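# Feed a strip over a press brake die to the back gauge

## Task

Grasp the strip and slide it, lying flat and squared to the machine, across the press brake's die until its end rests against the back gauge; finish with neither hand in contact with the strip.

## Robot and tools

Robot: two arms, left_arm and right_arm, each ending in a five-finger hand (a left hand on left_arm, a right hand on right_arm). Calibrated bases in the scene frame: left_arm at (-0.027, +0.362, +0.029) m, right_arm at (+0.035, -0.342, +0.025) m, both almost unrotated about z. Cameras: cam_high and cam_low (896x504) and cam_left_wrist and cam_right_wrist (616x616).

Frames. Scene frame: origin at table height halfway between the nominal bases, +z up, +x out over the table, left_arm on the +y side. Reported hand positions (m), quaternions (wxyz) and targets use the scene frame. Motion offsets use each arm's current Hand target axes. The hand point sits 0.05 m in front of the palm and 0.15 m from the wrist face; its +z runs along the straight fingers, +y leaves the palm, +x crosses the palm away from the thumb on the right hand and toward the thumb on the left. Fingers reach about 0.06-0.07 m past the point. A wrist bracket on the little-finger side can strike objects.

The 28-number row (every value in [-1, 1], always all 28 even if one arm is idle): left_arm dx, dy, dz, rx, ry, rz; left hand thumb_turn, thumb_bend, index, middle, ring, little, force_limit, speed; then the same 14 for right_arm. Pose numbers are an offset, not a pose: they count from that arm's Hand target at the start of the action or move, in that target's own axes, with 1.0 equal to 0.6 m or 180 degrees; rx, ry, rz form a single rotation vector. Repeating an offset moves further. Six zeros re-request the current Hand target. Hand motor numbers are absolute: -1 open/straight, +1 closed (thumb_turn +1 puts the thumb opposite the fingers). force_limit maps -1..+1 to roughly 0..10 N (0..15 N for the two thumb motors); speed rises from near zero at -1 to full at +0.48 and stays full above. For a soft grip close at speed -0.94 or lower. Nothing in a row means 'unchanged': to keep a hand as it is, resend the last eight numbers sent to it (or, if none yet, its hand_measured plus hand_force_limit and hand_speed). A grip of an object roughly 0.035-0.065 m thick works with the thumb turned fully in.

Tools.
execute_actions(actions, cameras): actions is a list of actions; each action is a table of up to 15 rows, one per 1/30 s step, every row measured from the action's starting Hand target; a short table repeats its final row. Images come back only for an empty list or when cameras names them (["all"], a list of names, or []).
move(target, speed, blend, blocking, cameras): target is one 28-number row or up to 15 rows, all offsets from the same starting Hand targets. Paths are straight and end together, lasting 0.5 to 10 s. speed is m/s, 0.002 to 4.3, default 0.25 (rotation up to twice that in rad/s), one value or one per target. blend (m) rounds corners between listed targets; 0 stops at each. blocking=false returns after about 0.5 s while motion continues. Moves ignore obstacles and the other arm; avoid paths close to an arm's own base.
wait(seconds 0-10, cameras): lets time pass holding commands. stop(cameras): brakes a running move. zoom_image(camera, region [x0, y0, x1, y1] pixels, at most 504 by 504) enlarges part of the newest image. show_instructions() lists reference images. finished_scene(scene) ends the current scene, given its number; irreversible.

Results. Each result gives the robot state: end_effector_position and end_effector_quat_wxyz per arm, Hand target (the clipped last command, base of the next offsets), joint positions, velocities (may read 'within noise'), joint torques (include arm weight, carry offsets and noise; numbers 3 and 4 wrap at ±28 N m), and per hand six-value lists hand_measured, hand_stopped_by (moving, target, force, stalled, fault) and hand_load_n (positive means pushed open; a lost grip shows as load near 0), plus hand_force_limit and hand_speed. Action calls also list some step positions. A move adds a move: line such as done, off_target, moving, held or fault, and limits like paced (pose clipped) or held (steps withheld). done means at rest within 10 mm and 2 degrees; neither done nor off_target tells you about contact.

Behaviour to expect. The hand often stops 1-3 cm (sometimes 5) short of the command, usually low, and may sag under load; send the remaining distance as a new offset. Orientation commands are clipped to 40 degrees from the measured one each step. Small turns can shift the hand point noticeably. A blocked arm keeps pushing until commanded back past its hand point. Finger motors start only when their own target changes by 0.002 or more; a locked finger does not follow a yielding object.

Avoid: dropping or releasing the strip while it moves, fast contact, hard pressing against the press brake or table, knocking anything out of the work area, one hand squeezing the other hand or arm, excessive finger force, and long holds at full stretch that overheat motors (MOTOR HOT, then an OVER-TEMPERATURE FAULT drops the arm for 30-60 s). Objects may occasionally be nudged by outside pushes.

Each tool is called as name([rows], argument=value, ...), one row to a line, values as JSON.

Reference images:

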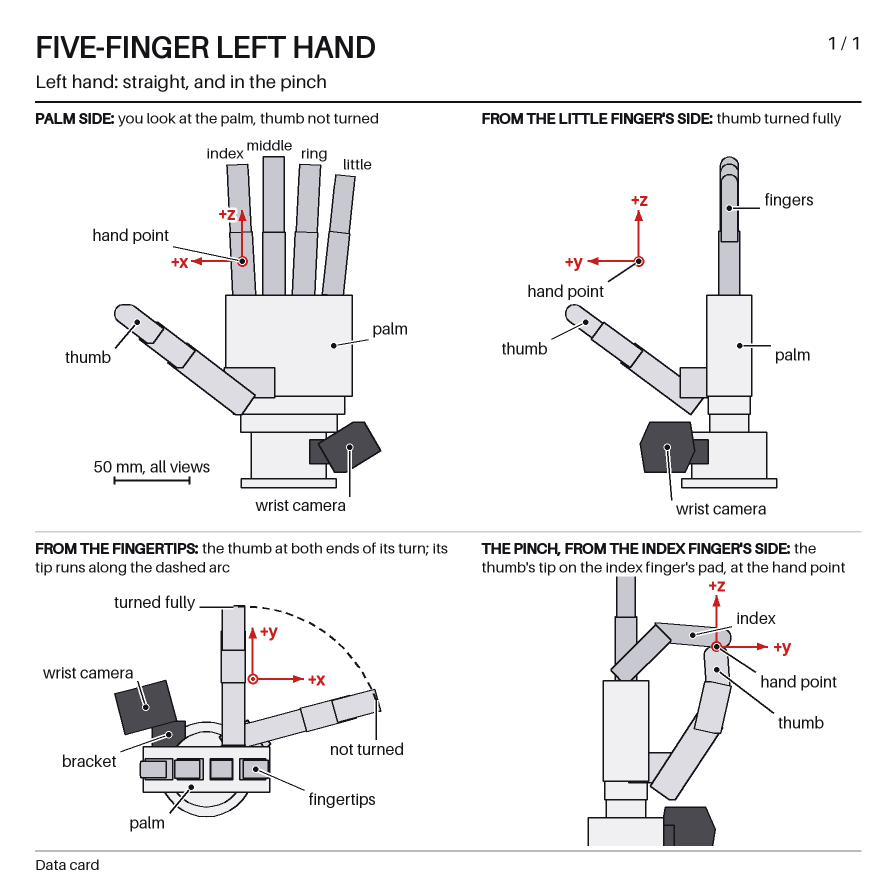

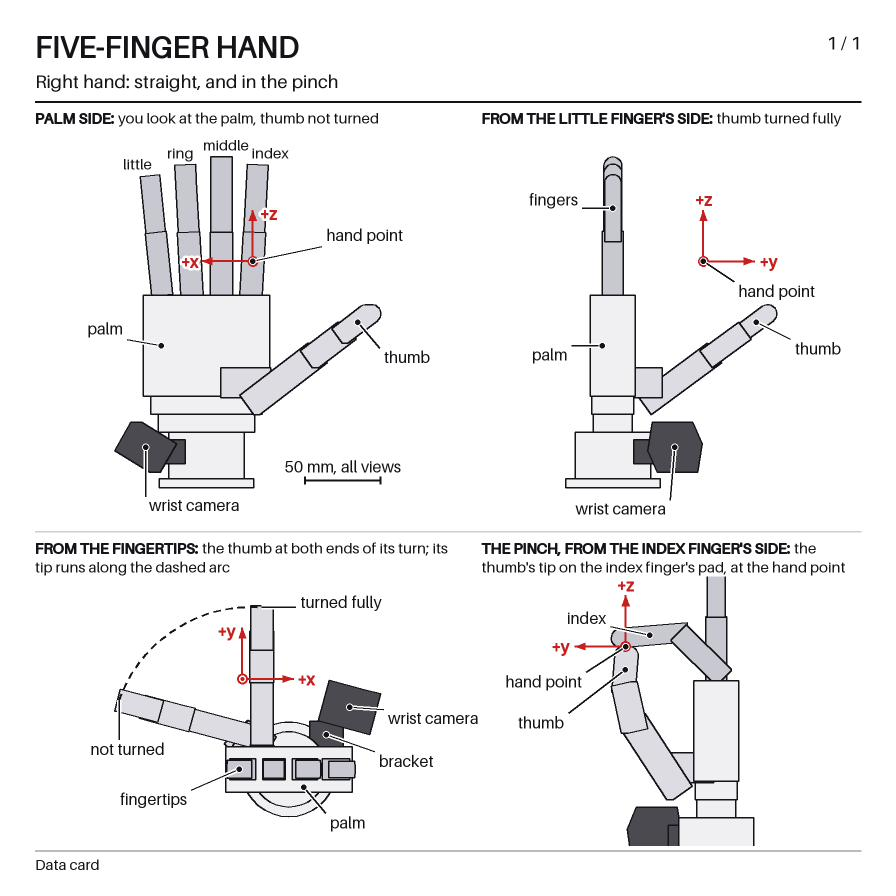

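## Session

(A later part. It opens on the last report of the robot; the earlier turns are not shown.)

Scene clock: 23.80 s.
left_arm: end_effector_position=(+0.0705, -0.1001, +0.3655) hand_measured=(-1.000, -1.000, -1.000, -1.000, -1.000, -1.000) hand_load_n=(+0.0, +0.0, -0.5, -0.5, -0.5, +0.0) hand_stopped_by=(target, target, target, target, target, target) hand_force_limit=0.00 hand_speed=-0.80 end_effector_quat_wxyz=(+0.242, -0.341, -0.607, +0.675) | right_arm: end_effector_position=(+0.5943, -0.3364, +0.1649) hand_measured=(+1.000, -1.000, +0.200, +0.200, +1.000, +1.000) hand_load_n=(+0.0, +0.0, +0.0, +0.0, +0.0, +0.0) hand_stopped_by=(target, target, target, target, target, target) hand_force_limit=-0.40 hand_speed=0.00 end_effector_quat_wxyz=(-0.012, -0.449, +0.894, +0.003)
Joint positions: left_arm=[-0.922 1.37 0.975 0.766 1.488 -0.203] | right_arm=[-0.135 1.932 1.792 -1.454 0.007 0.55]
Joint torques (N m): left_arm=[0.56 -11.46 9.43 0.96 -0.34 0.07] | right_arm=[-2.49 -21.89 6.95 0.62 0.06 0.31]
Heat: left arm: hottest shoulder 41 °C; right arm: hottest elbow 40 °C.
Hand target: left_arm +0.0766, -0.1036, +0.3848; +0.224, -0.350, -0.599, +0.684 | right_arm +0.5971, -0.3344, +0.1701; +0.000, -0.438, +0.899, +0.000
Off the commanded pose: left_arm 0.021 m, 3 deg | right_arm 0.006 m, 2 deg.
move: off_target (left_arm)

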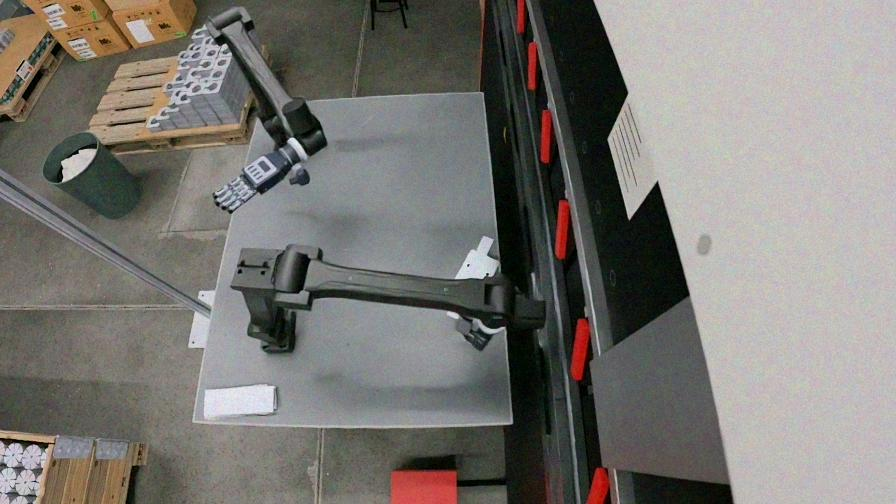

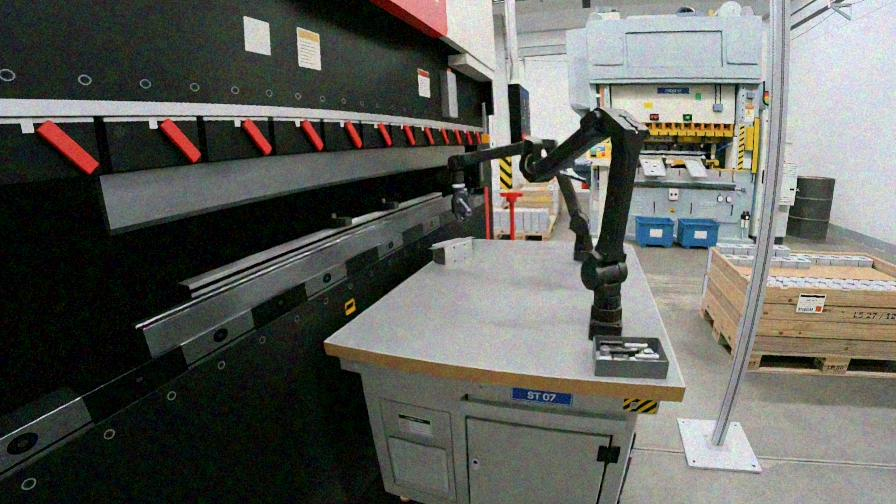

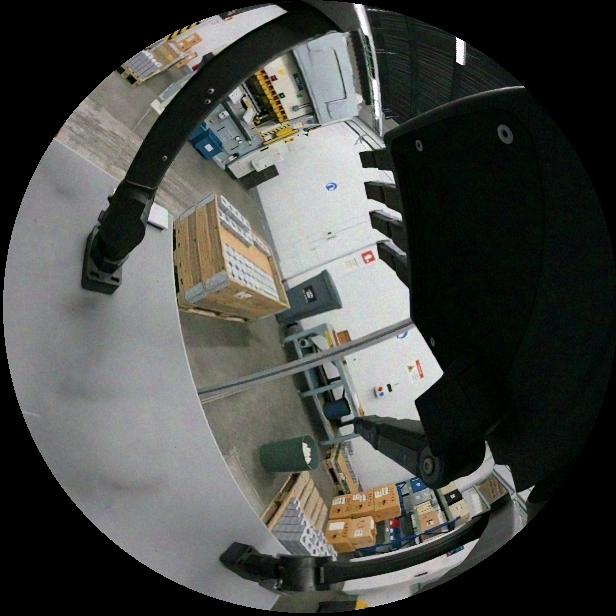

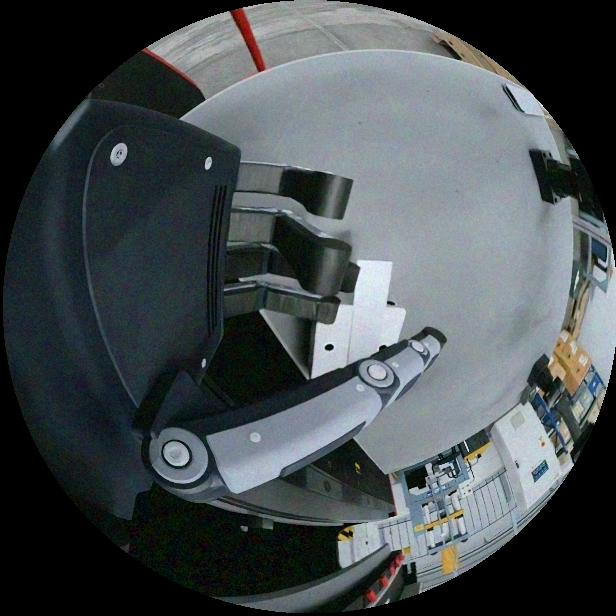

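move([
  [0,0,0,0,0,0,-1,-1,-1,-1,-1,-1,0,-0.8,-0.0143,-0.0227,0,0,0,-0.029,1,-1,0.0,0.0,1,1,-0.4,0],
  [0,0,0,0,0,0,-1,-1,-1,-1,-1,-1,0,-0.8,-0.0143,-0.0227,0.108,0,0,-0.029,1,-1,0.0,0.0,1,1,-0.4,0],
], cameras=["all"], speed=0.12)

zoom_image(camera="cam_right_wrist", region=[180, 130, 480, 430])

zoom_image(camera="cam_low", region=[400, 160, 520, 280])

Scene clock: 29.70 s.
left_arm: end_effector_position=(+0.0705, -0.1001, +0.3655) hand_measured=(-1.000, -1.000, -1.000, -1.000, -1.000, -1.000) hand_load_n=(+0.0, -0.5, +0.0, +0.0, +0.0, +0.0) hand_stopped_by=(target, target, target, target, target, target) hand_force_limit=0.00 hand_speed=-0.80 end_effector_quat_wxyz=(+0.242, -0.341, -0.607, +0.675) | right_arm: end_effector_position=(+0.6122, -0.3395, +0.1208) hand_measured=(+1.000, -1.000, +0.000, +0.000, +1.000, +1.000) hand_load_n=(+0.0, +0.0, +0.0, +0.0, +0.0, +0.0) hand_stopped_by=(target, target, target, target, target, target) hand_force_limit=-0.40 hand_speed=0.00 end_effector_quat_wxyz=(+0.004, -0.466, +0.885, -0.007)
Joint positions: left_arm=[-0.922 1.37 0.975 0.766 1.488 -0.203] | right_arm=[-0.135 1.983 1.757 -1.331 0.007 0.51]
Joint torques (N m): left_arm=[0.5 -11.34 9.5 0.92 -0.33 0.05] | right_arm=[-2.02 -19.02 7.32 0.69 0.06 -0.03]
Heat: left arm: hottest shoulder 41 °C; right arm: hottest elbow 40 °C.
Hand target: left_arm +0.0766, -0.1036, +0.3848; +0.224, -0.350, -0.599, +0.684 | right_arm +0.6131, -0.3361, +0.1052; +0.000, -0.479, +0.878, +0.000
Off the commanded pose: left_arm 0.021 m, 3 deg | right_arm 0.016 m, 2 deg.
move: off_target (left_arm, right_arm)

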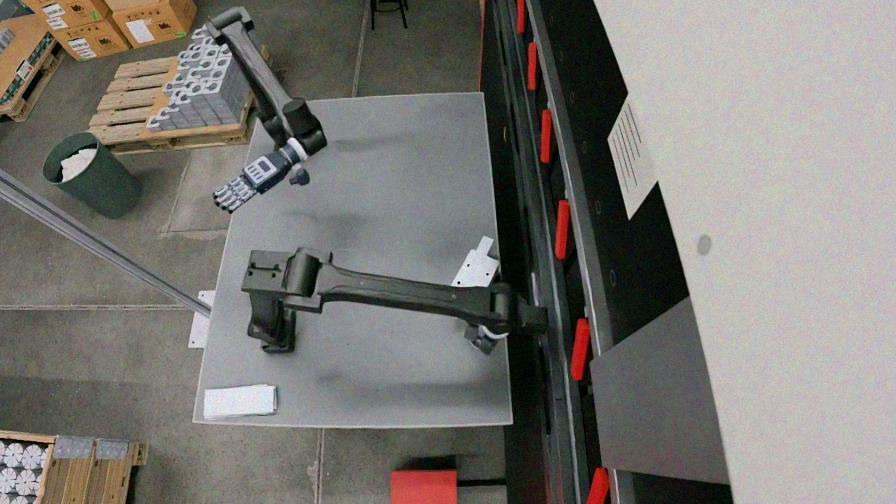

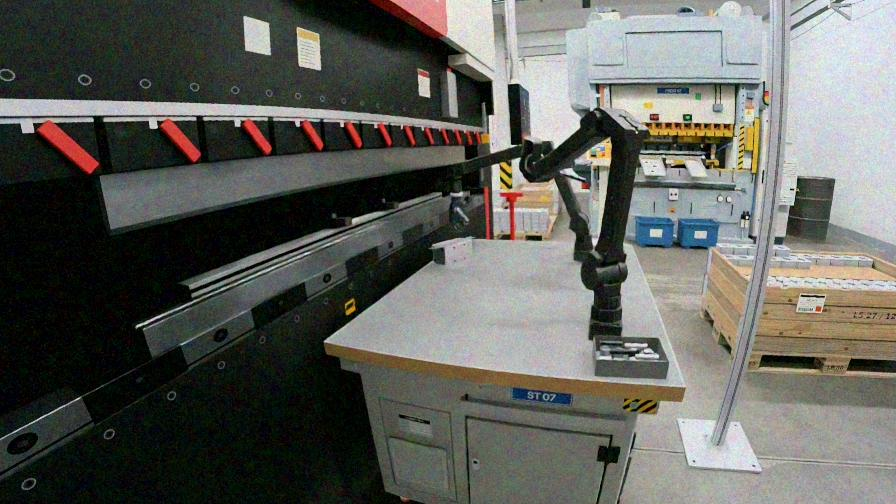

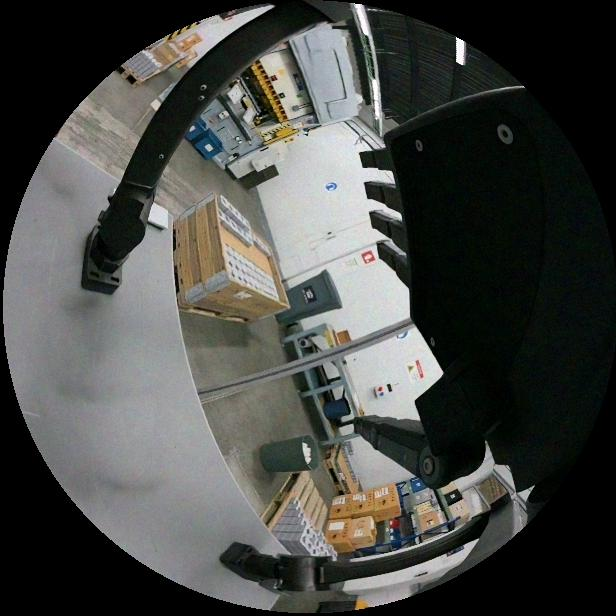

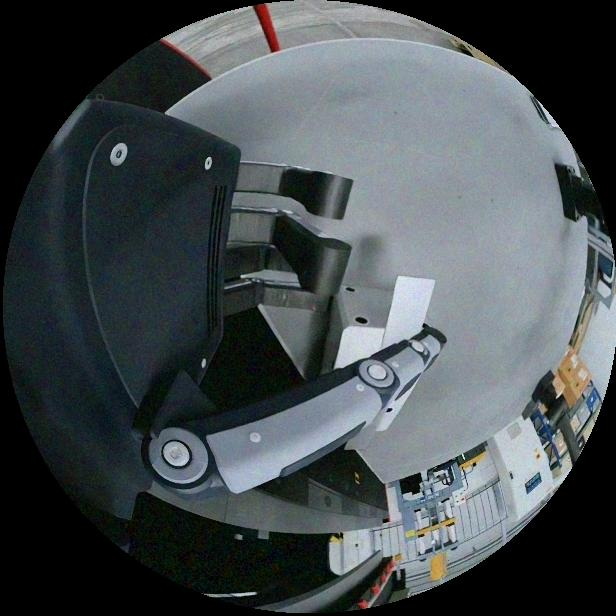

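Scaled by 1.680 from the camera's 616x616 image, which has a finer 880x880 frame.

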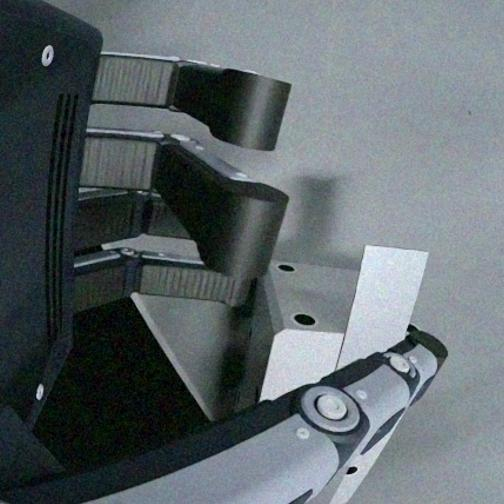

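Scaled by 4.200 from the camera's 896x504 image, which has a finer 1280x720 frame.

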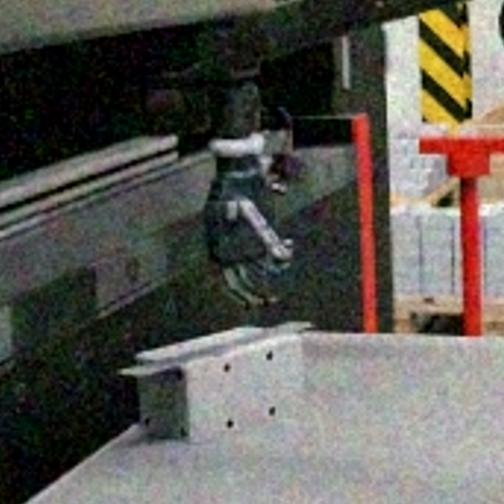

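move(target=[0,0,0,0,0,0,-1,-1,-1,-1,-1,-1,0,-0.8,0,0,0.035,0,0,0,1,-1,0.0,0.0,1,1,-0.4,0], cameras=["cam_low","cam_right_wrist"], speed=0.12)

zoom_image(camera="cam_right_wrist", region=[260, 210, 480, 430])

zoom_image(camera="cam_low", region=[400, 160, 520, 280])

Scene clock: 32.50 s.
left_arm: end_effector_position=(+0.0705, -0.1001, +0.3655) hand_measured=(-1.000, -1.000, -1.000, -1.000, -1.000, -1.000) hand_load_n=(+0.0, +0.0, +0.0, -0.5, +0.0, +0.0) hand_stopped_by=(target, target, target, target, target, target) hand_force_limit=0.00 hand_speed=-0.80 end_effector_quat_wxyz=(+0.242, -0.341, -0.607, +0.675) | right_arm: end_effector_position=(+0.6142, -0.3396, +0.1049) hand_measured=(+1.000, -1.000, +0.000, +0.000, +1.000, +1.000) hand_load_n=(+0.0, +0.0, +0.0, +0.0, +0.0, +0.0) hand_stopped_by=(target, target, target, target, target, target) hand_force_limit=-0.40 hand_speed=0.00 end_effector_quat_wxyz=(+0.008, -0.466, +0.885, -0.009)
Joint positions: left_arm=[-0.922 1.37 0.975 0.766 1.488 -0.203] | right_arm=[-0.135 1.992 1.729 -1.285 0.007 0.51]
Joint torques (N m): left_arm=[0.79 -11.46 9.51 0.96 -0.34 0.04] | right_arm=[-2.08 -18.61 6.91 0.7 0.05 -0.04]
Heat: left arm: hottest shoulder 41 °C; right arm: hottest elbow 39 °C.
Hand target: left_arm +0.0766, -0.1036, +0.3848; +0.224, -0.350, -0.599, +0.684 | right_arm +0.6131, -0.3361, +0.0842; +0.000, -0.479, +0.878, +0.000
Off the commanded pose: left_arm 0.021 m, 3 deg | right_arm 0.021 m, 2 deg.
move: off_target (left_arm, right_arm)
Images, in order (width x height): cam_low 896x504, cam_right_wrist 616x616.

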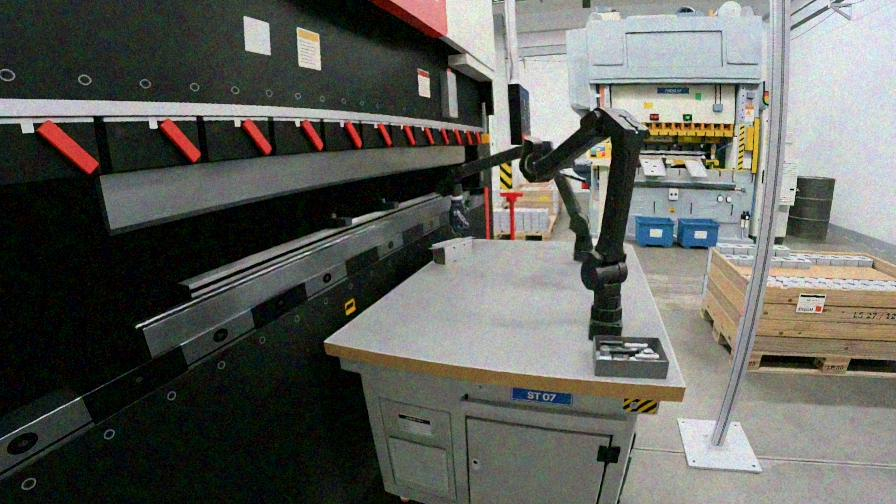

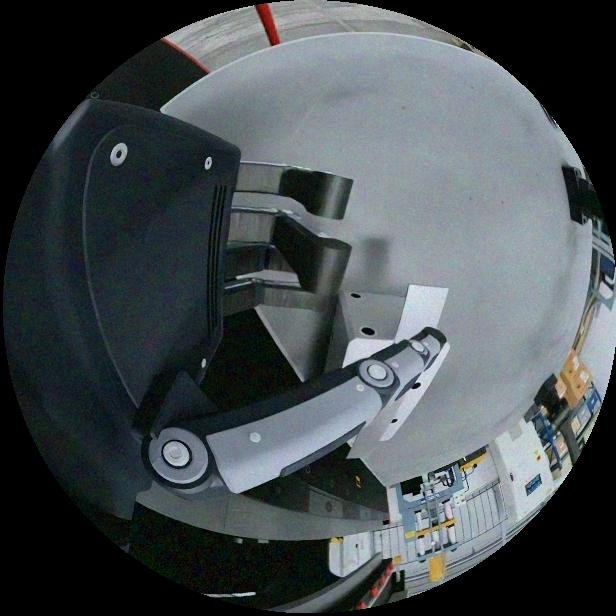

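Scaled by 2.291 from the camera's 616x616 image, which has a finer 880x880 frame.

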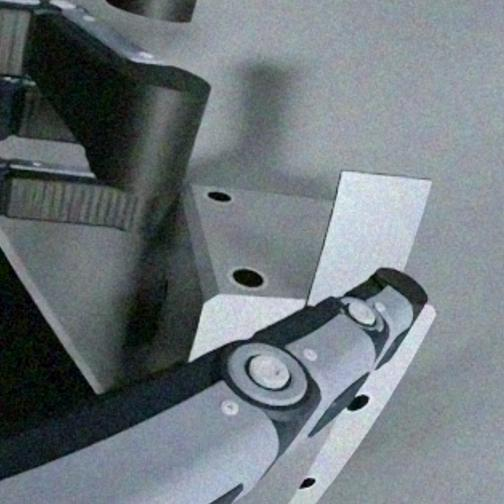

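Scaled by 4.200 from the camera's 896x504 image, which has a finer 1280x720 frame.

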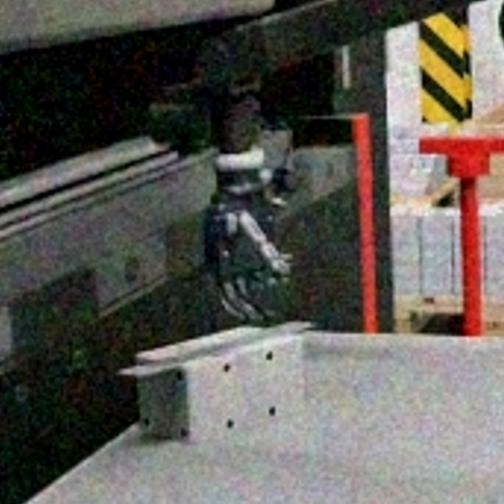

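move(target=[0,0,0,0,0,0,-1,-1,-1,-1,-1,-1,0,-0.8,0.01,-0.012,0.027,0,0,0,1,-1,0.0,0.0,1,1,-0.4,0], cameras=["cam_low","cam_right_wrist"], speed=0.1)

zoom_image(camera="cam_right_wrist", region=[260, 210, 480, 430])

zoom_image(camera="cam_low", region=[420, 190, 500, 270])

Scene clock: 35.37 s.
left_arm: end_effector_position=(+0.0705, -0.1001, +0.3655) hand_measured=(-1.000, -1.000, -1.000, -1.000, -1.000, -1.000) hand_load_n=(+0.0, +0.0, +0.0, +0.0, +0.0, +0.0) hand_stopped_by=(target, target, target, target, target, target) hand_force_limit=0.00 hand_speed=-0.80 end_effector_quat_wxyz=(+0.242, -0.341, -0.607, +0.675) | right_arm: end_effector_position=(+0.6167, -0.3449, +0.0872) hand_measured=(+1.000, -1.000, +0.000, +0.000, +1.000, +1.000) hand_load_n=(+0.0, +0.0, +0.0, +0.0, +0.0, +0.0) hand_stopped_by=(target, target, target, target, target, target) hand_force_limit=-0.40 hand_speed=0.00 end_effector_quat_wxyz=(+0.006, -0.469, +0.883, -0.009)
Joint positions: left_arm=[-0.922 1.37 0.975 0.766 1.488 -0.203] | right_arm=[-0.143 2.017 1.72 -1.254 0.007 0.497]
Joint torques (N m): left_arm=[0.32 -11.22 9.5 0.84 -0.34 0.03] | right_arm=[-2.55 -18.9 6.97 0.7 0.05 -0.04]
Heat: left arm: hottest shoulder 41 °C; right arm: hottest elbow 39 °C.
Hand target: left_arm +0.0766, -0.1036, +0.3848; +0.224, -0.350, -0.599, +0.684 | right_arm +0.6159, -0.3450, +0.0681; +0.000, -0.479, +0.878, +0.000
Off the commanded pose: left_arm 0.021 m, 3 deg | right_arm 0.019 m, 2 deg.
move: off_target (left_arm, right_arm)
Images, in order (width x height): cam_low 896x504, cam_right_wrist 616x616.

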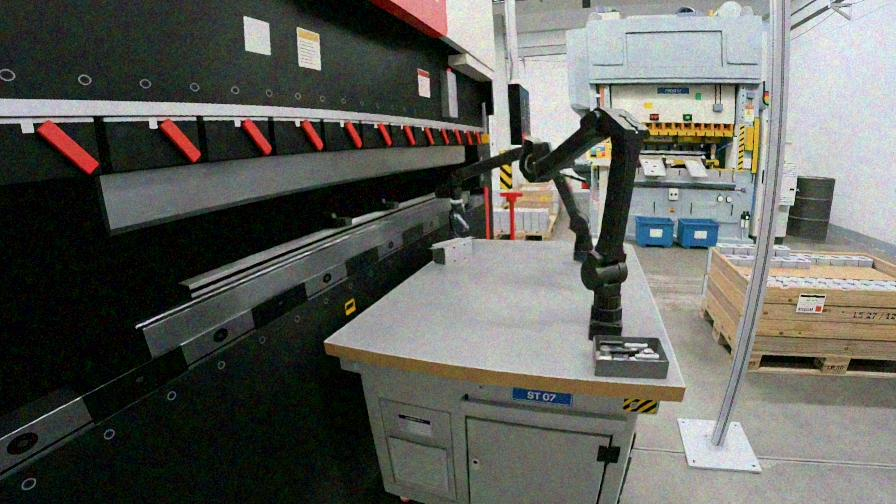

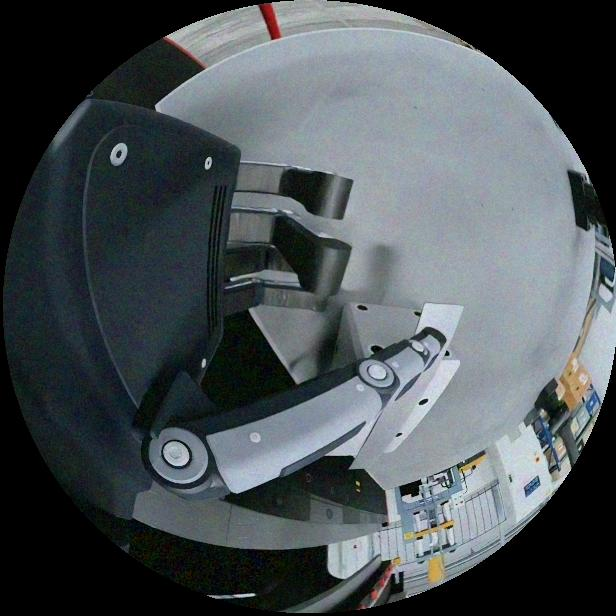

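Scaled by 2.291 from the camera's 616x616 image, which has a finer 880x880 frame.

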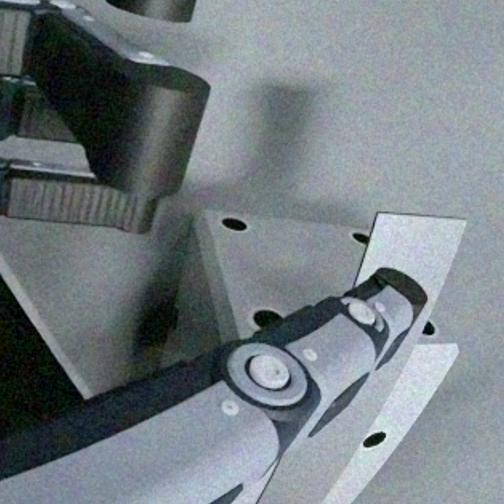

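Scaled by 6.300 from the camera's 896x504 image, which has a finer 1280x720 frame.

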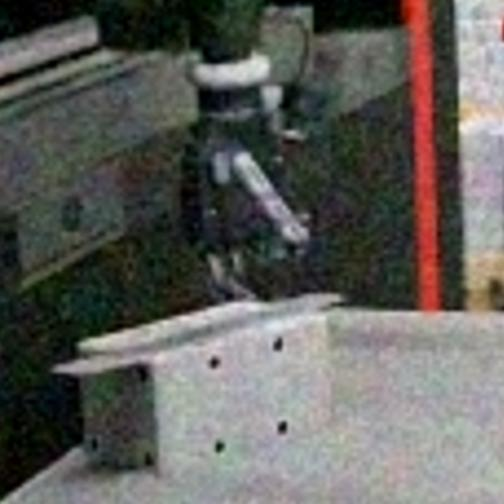

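move([
  [0,0,0,0,0,0,-1,-1,-1,-1,-1,-1,0,-0.8,-0.0133,0,0.028,0,0,0,1,-1,0.0,0.0,1,1,-0.4,0],
  [0,0,0,0,0,0,-1,-1,-1,-1,-1,-1,0,-0.8,-0.0133,0.055,0.028,0,0,0,1,-1,0.0,0.0,1,1,-0.4,0],
], cameras=["cam_low","cam_right_wrist"], speed=0.08)

zoom_image(camera="cam_right_wrist", region=[260, 210, 480, 430])

zoom_image(camera="cam_low", region=[420, 190, 500, 270])

Scene clock: 41.37 s.
left_arm: end_effector_position=(+0.0705, -0.1001, +0.3655) hand_measured=(-1.000, -1.000, -1.000, -1.000, -1.000, -1.000) hand_load_n=(+0.0, +0.0, +0.0, -0.5, +0.0, +0.0) hand_stopped_by=(target, target, target, target, target, target) hand_force_limit=0.00 hand_speed=-0.80 end_effector_quat_wxyz=(+0.242, -0.341, -0.607, +0.675) | right_arm: end_effector_position=(+0.5887, -0.3294, +0.0419) hand_measured=(+1.000, -1.000, +0.000, +0.000, +1.000, +1.000) hand_load_n=(+0.0, -0.5, -0.5, +0.0, +0.0, +0.0) hand_stopped_by=(target, target, target, target, target, target) hand_force_limit=-0.40 hand_speed=0.00 end_effector_quat_wxyz=(-0.014, -0.479, +0.878, +0.005)
Joint positions: left_arm=[-0.922 1.37 0.975 0.766 1.488 -0.203] | right_arm=[-0.12 2.024 1.601 -1.176 0.007 0.497]
Joint torques (N m): left_arm=[0.21 -11.46 9.55 0.94 -0.35 0.03] | right_arm=[-1.44 -22.83 6.37 0.58 0.06 0.3]
Heat: left arm: hottest shoulder 41 °C; right arm: hottest elbow 39 °C.
Hand target: left_arm +0.0766, -0.1036, +0.3848; +0.224, -0.350, -0.599, +0.684 | right_arm +0.5925, -0.3205, +0.0512; +0.000, -0.479, +0.878, +0.000
Off the commanded pose: left_arm 0.021 m, 3 deg | right_arm 0.013 m, 2 deg.
move: off_target (left_arm, right_arm)
Images, in order (width x height): cam_low 896x504, cam_right_wrist 616x616.

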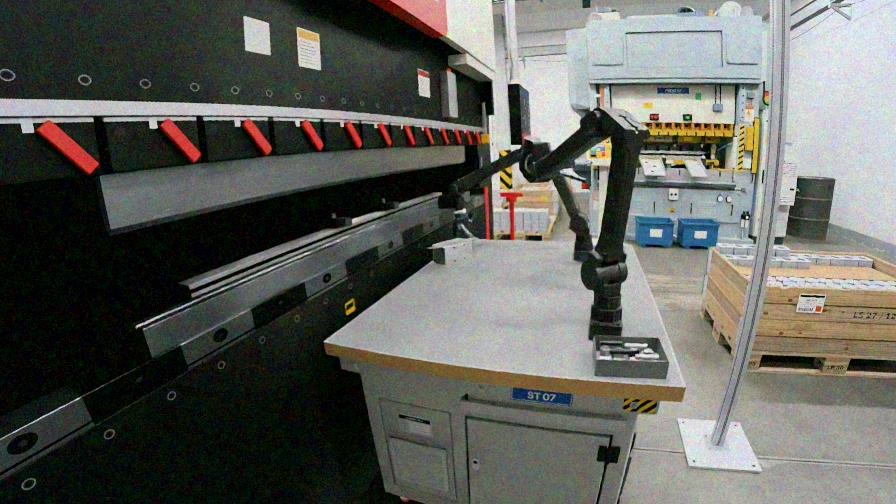

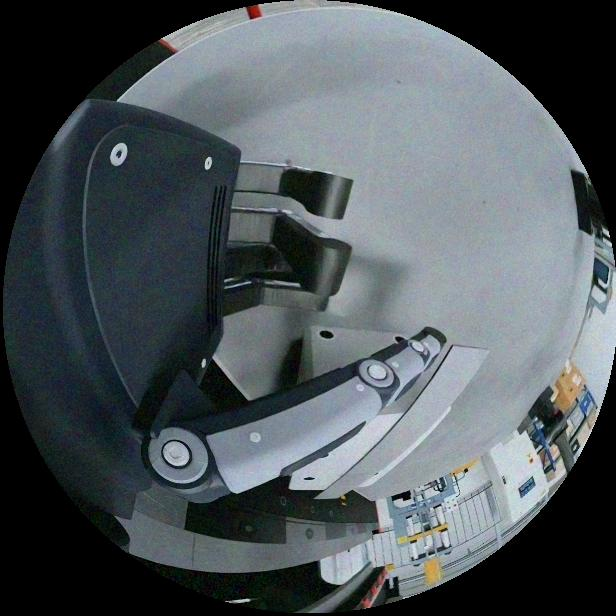

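Scaled by 2.291 from the camera's 616x616 image, which has a finer 880x880 frame.

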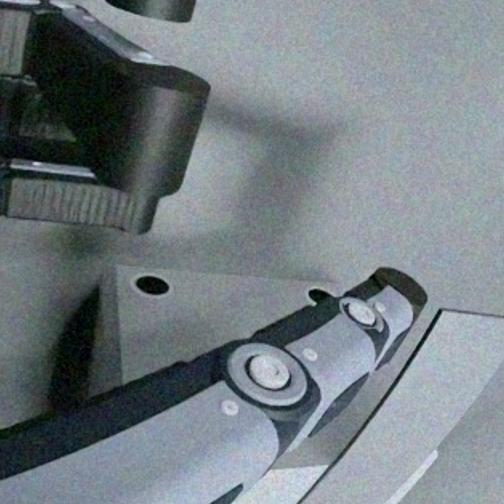

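Scaled by 6.300 from the camera's 896x504 image, which has a finer 1280x720 frame.

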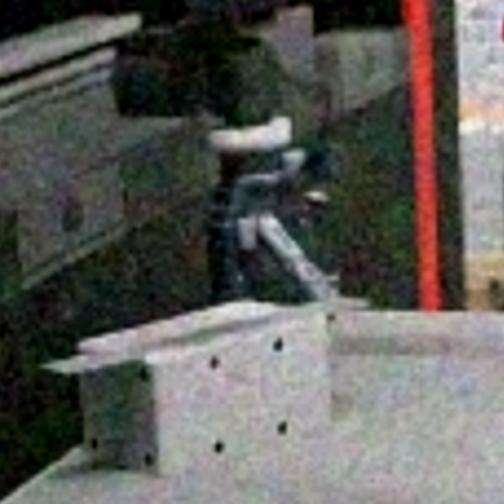

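move([
  [0,0,0,0,0,0,-1,-1,-1,-1,-1,-1,0,-0.8,0,-0.025,0,0,0,0,1,-1,0.0,0.0,1,1,-0.4,0],
  [0,0,0,0,0,0,-1,-1,-1,-1,-1,-1,0,-0.8,0,-0.025,-0.055,0,0,0,1,-1,0.0,0.0,1,1,-0.4,0],
], cameras=["all"], speed=0.08)

zoom_image(camera="cam_right_wrist", region=[260, 210, 510, 460])

zoom_image(camera="cam_low", region=[420, 190, 500, 270])

zoom_image(camera="cam_high", region=[400, 200, 540, 340])

Scene clock: 43.67 s.
left_arm: end_effector_position=(+0.0705, -0.1001, +0.3655) hand_measured=(-1.000, -1.000, -1.000, -1.000, -1.000, -1.000) hand_load_n=(+0.0, +0.0, +0.0, +0.0, +0.0, +0.0) hand_stopped_by=(target, target, target, target, target, target) hand_force_limit=0.00 hand_speed=-0.80 end_effector_quat_wxyz=(+0.242, -0.341, -0.607, +0.675) | right_arm: end_effector_position=(+0.5794, -0.3287, +0.0545) hand_measured=(+1.000, -1.000, +0.000, +0.000, +1.000, +1.000) hand_load_n=(+0.0, +0.0, +0.0, +0.0, +0.0, +0.0) hand_stopped_by=(target, target, target, target, target, target) hand_force_limit=-0.40 hand_speed=0.00 end_effector_quat_wxyz=(-0.035, -0.479, +0.877, +0.018)
Joint positions: left_arm=[-0.922 1.37 0.975 0.766 1.488 -0.203] | right_arm=[-0.12 2.023 1.627 -1.253 0.007 0.497]
Joint torques (N m): left_arm=[0.32 -11.4 9.51 0.91 -0.35 0.02] | right_arm=[-2.37 -23 11.56 -0.03 0.06 0.18]
Heat: left arm: hottest shoulder 41 °C; right arm: hottest elbow 39 °C.
Hand target: left_arm +0.0766, -0.1036, +0.3848; +0.224, -0.350, -0.599, +0.684 | right_arm +0.6051, -0.3286, +0.0842; +0.000, -0.479, +0.878, +0.000
Off the commanded pose: left_arm 0.021 m, 3 deg | right_arm 0.039 m, 4 deg.
move: off_target (left_arm, right_arm)

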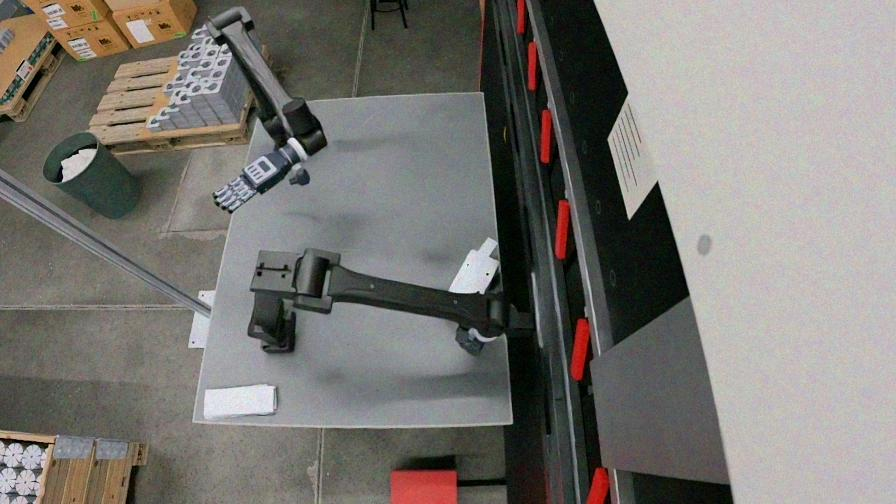

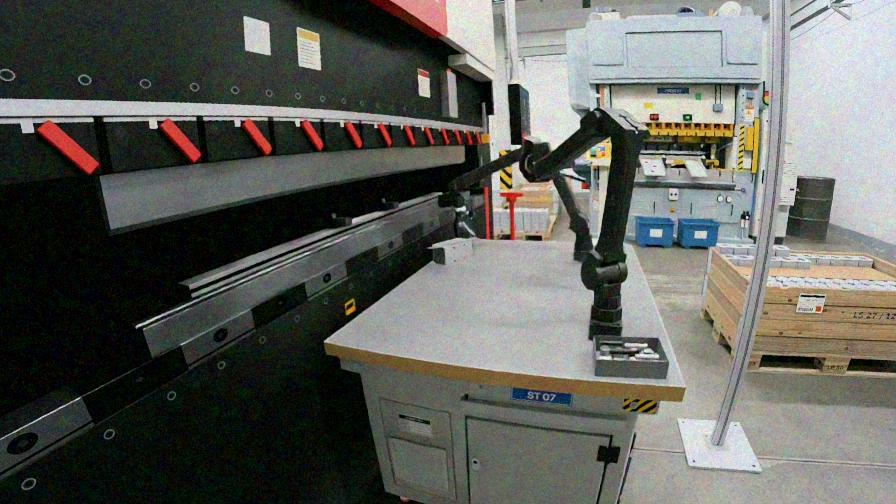

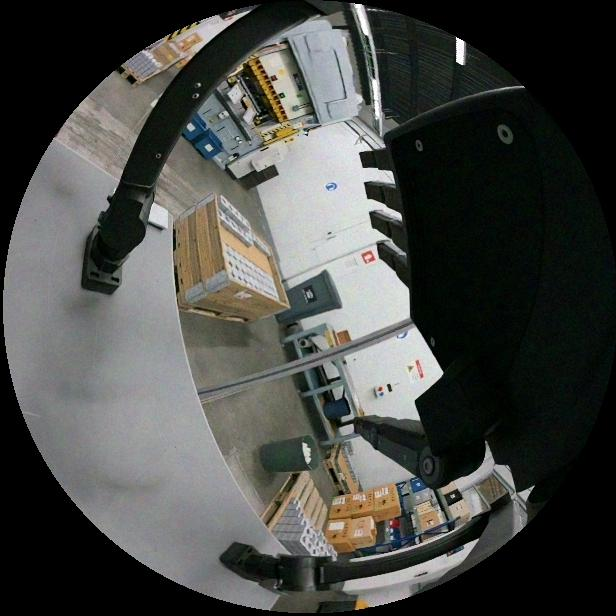

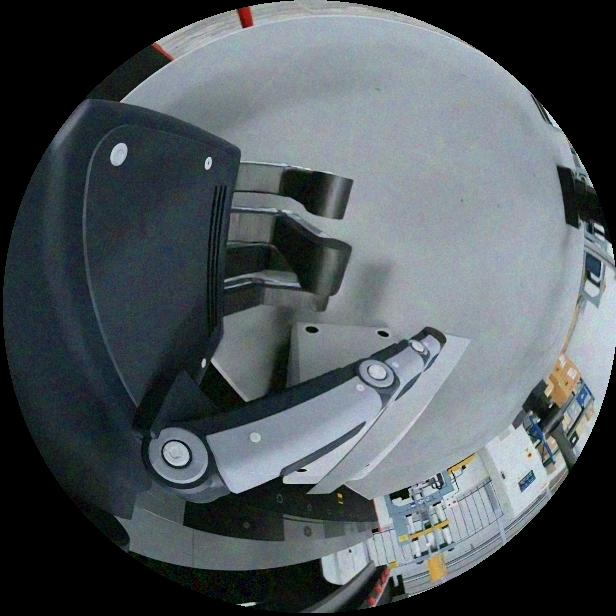

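Scaled by 2.016 from the camera's 616x616 image, which has a finer 880x880 frame.

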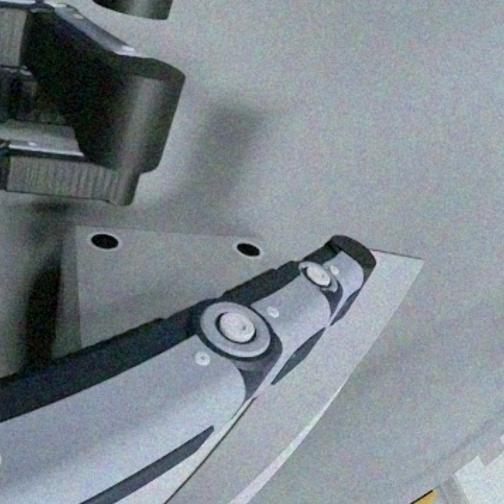

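Scaled by 6.300 from the camera's 896x504 image, which has a finer 1280x720 frame.

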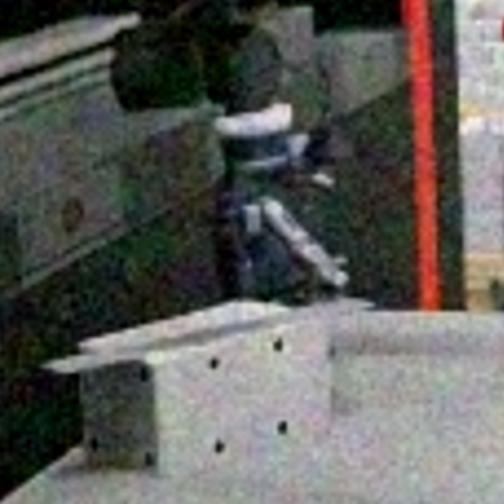

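Scaled by 3.600 from the camera's 896x504 image, which has a finer 1280x720 frame.

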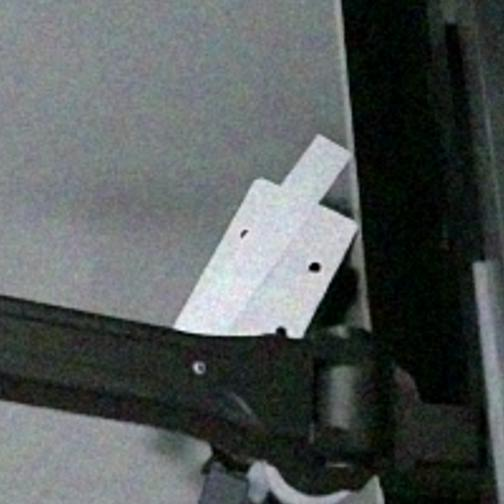

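move(target=[0,0,0,0,0,0,-1,-1,-1,-1,-1,-1,0,-0.8,0,-0.02,0,0,0,0,1,-1,0.0,0.0,1,1,-0.4,0], cameras=["cam_low","cam_right_wrist"], speed=0.08)

zoom_image(camera="cam_low", region=[420, 190, 500, 270])

Scene clock: 45.10 s.
left_arm: end_effector_position=(+0.0705, -0.1001, +0.3655) hand_measured=(-1.000, -1.000, -1.000, -1.000, -1.000, -1.000) hand_load_n=(-0.5, +0.0, +0.0, +0.0, +0.0, +0.0) hand_stopped_by=(target, target, target, target, target, target) hand_force_limit=0.00 hand_speed=-0.80 end_effector_quat_wxyz=(+0.242, -0.341, -0.607, +0.675) | right_arm: end_effector_position=(+0.5936, -0.3340, +0.0693) hand_measured=(+1.000, -1.000, +0.000, +0.000, +1.000, +1.000) hand_load_n=(+0.0, -0.5, +0.0, +0.0, +0.0, +0.0) hand_stopped_by=(target, target, target, target, target, target) hand_force_limit=-0.40 hand_speed=0.00 end_effector_quat_wxyz=(-0.023, -0.476, +0.879, +0.010)
Joint positions: left_arm=[-0.922 1.37 0.975 0.766 1.488 -0.203] | right_arm=[-0.127 2.023 1.673 -1.27 0.007 0.497]
Joint torques (N m): left_arm=[0.67 -11.58 9.51 0.91 -0.34 0.02] | right_arm=[-2.61 -20.78 11.81 -0.01 0.07 0.09]
Heat: left arm: hottest shoulder 40 °C; right arm: hottest elbow 39 °C.
Hand target: left_arm +0.0766, -0.1036, +0.3848; +0.224, -0.350, -0.599, +0.684 | right_arm +0.6152, -0.3351, +0.0842; +0.000, -0.479, +0.878, +0.000
Off the commanded pose: left_arm 0.021 m, 3 deg | right_arm 0.026 m, 3 deg.
move: off_target (left_arm, right_arm)
Images, in order (width x height): cam_low 896x504, cam_right_wrist 616x616.

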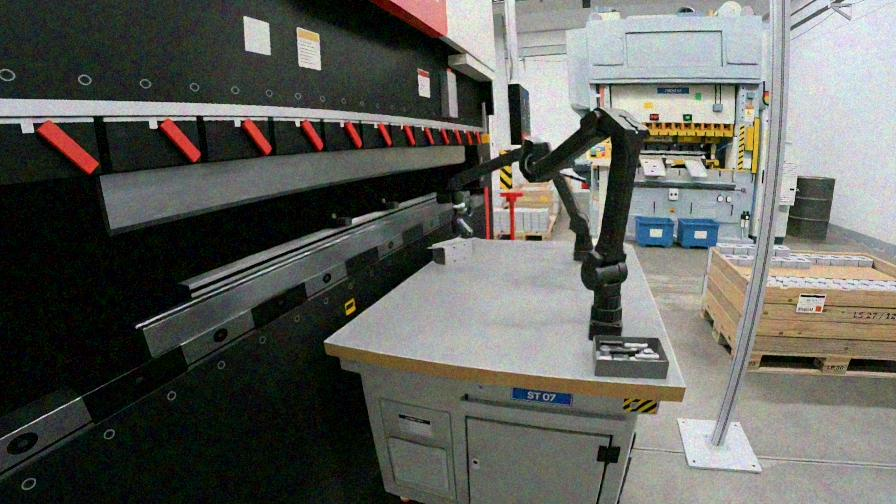

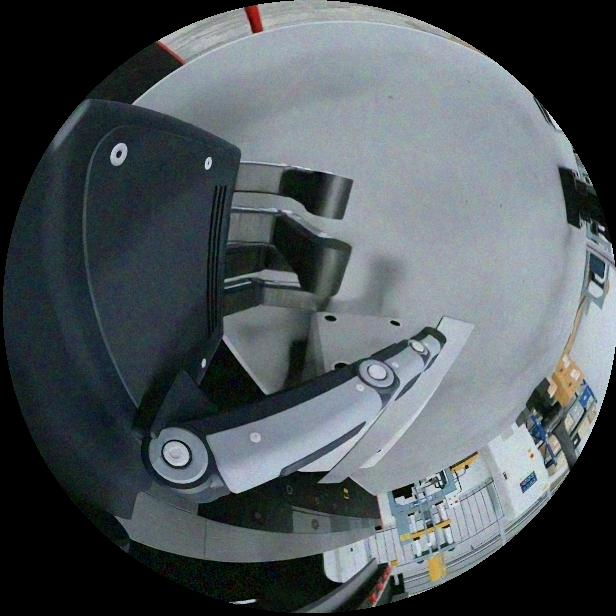

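Scaled by 6.300 from the camera's 896x504 image, which has a finer 1280x720 frame.

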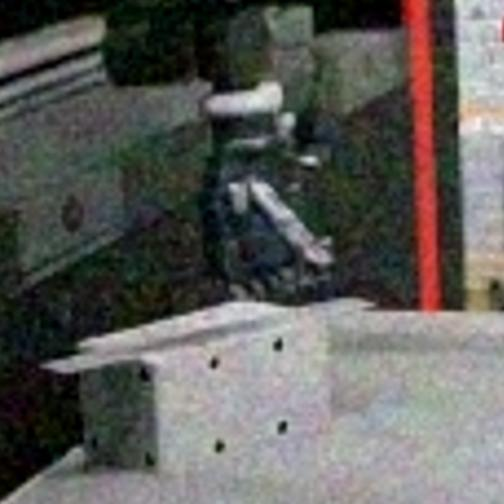

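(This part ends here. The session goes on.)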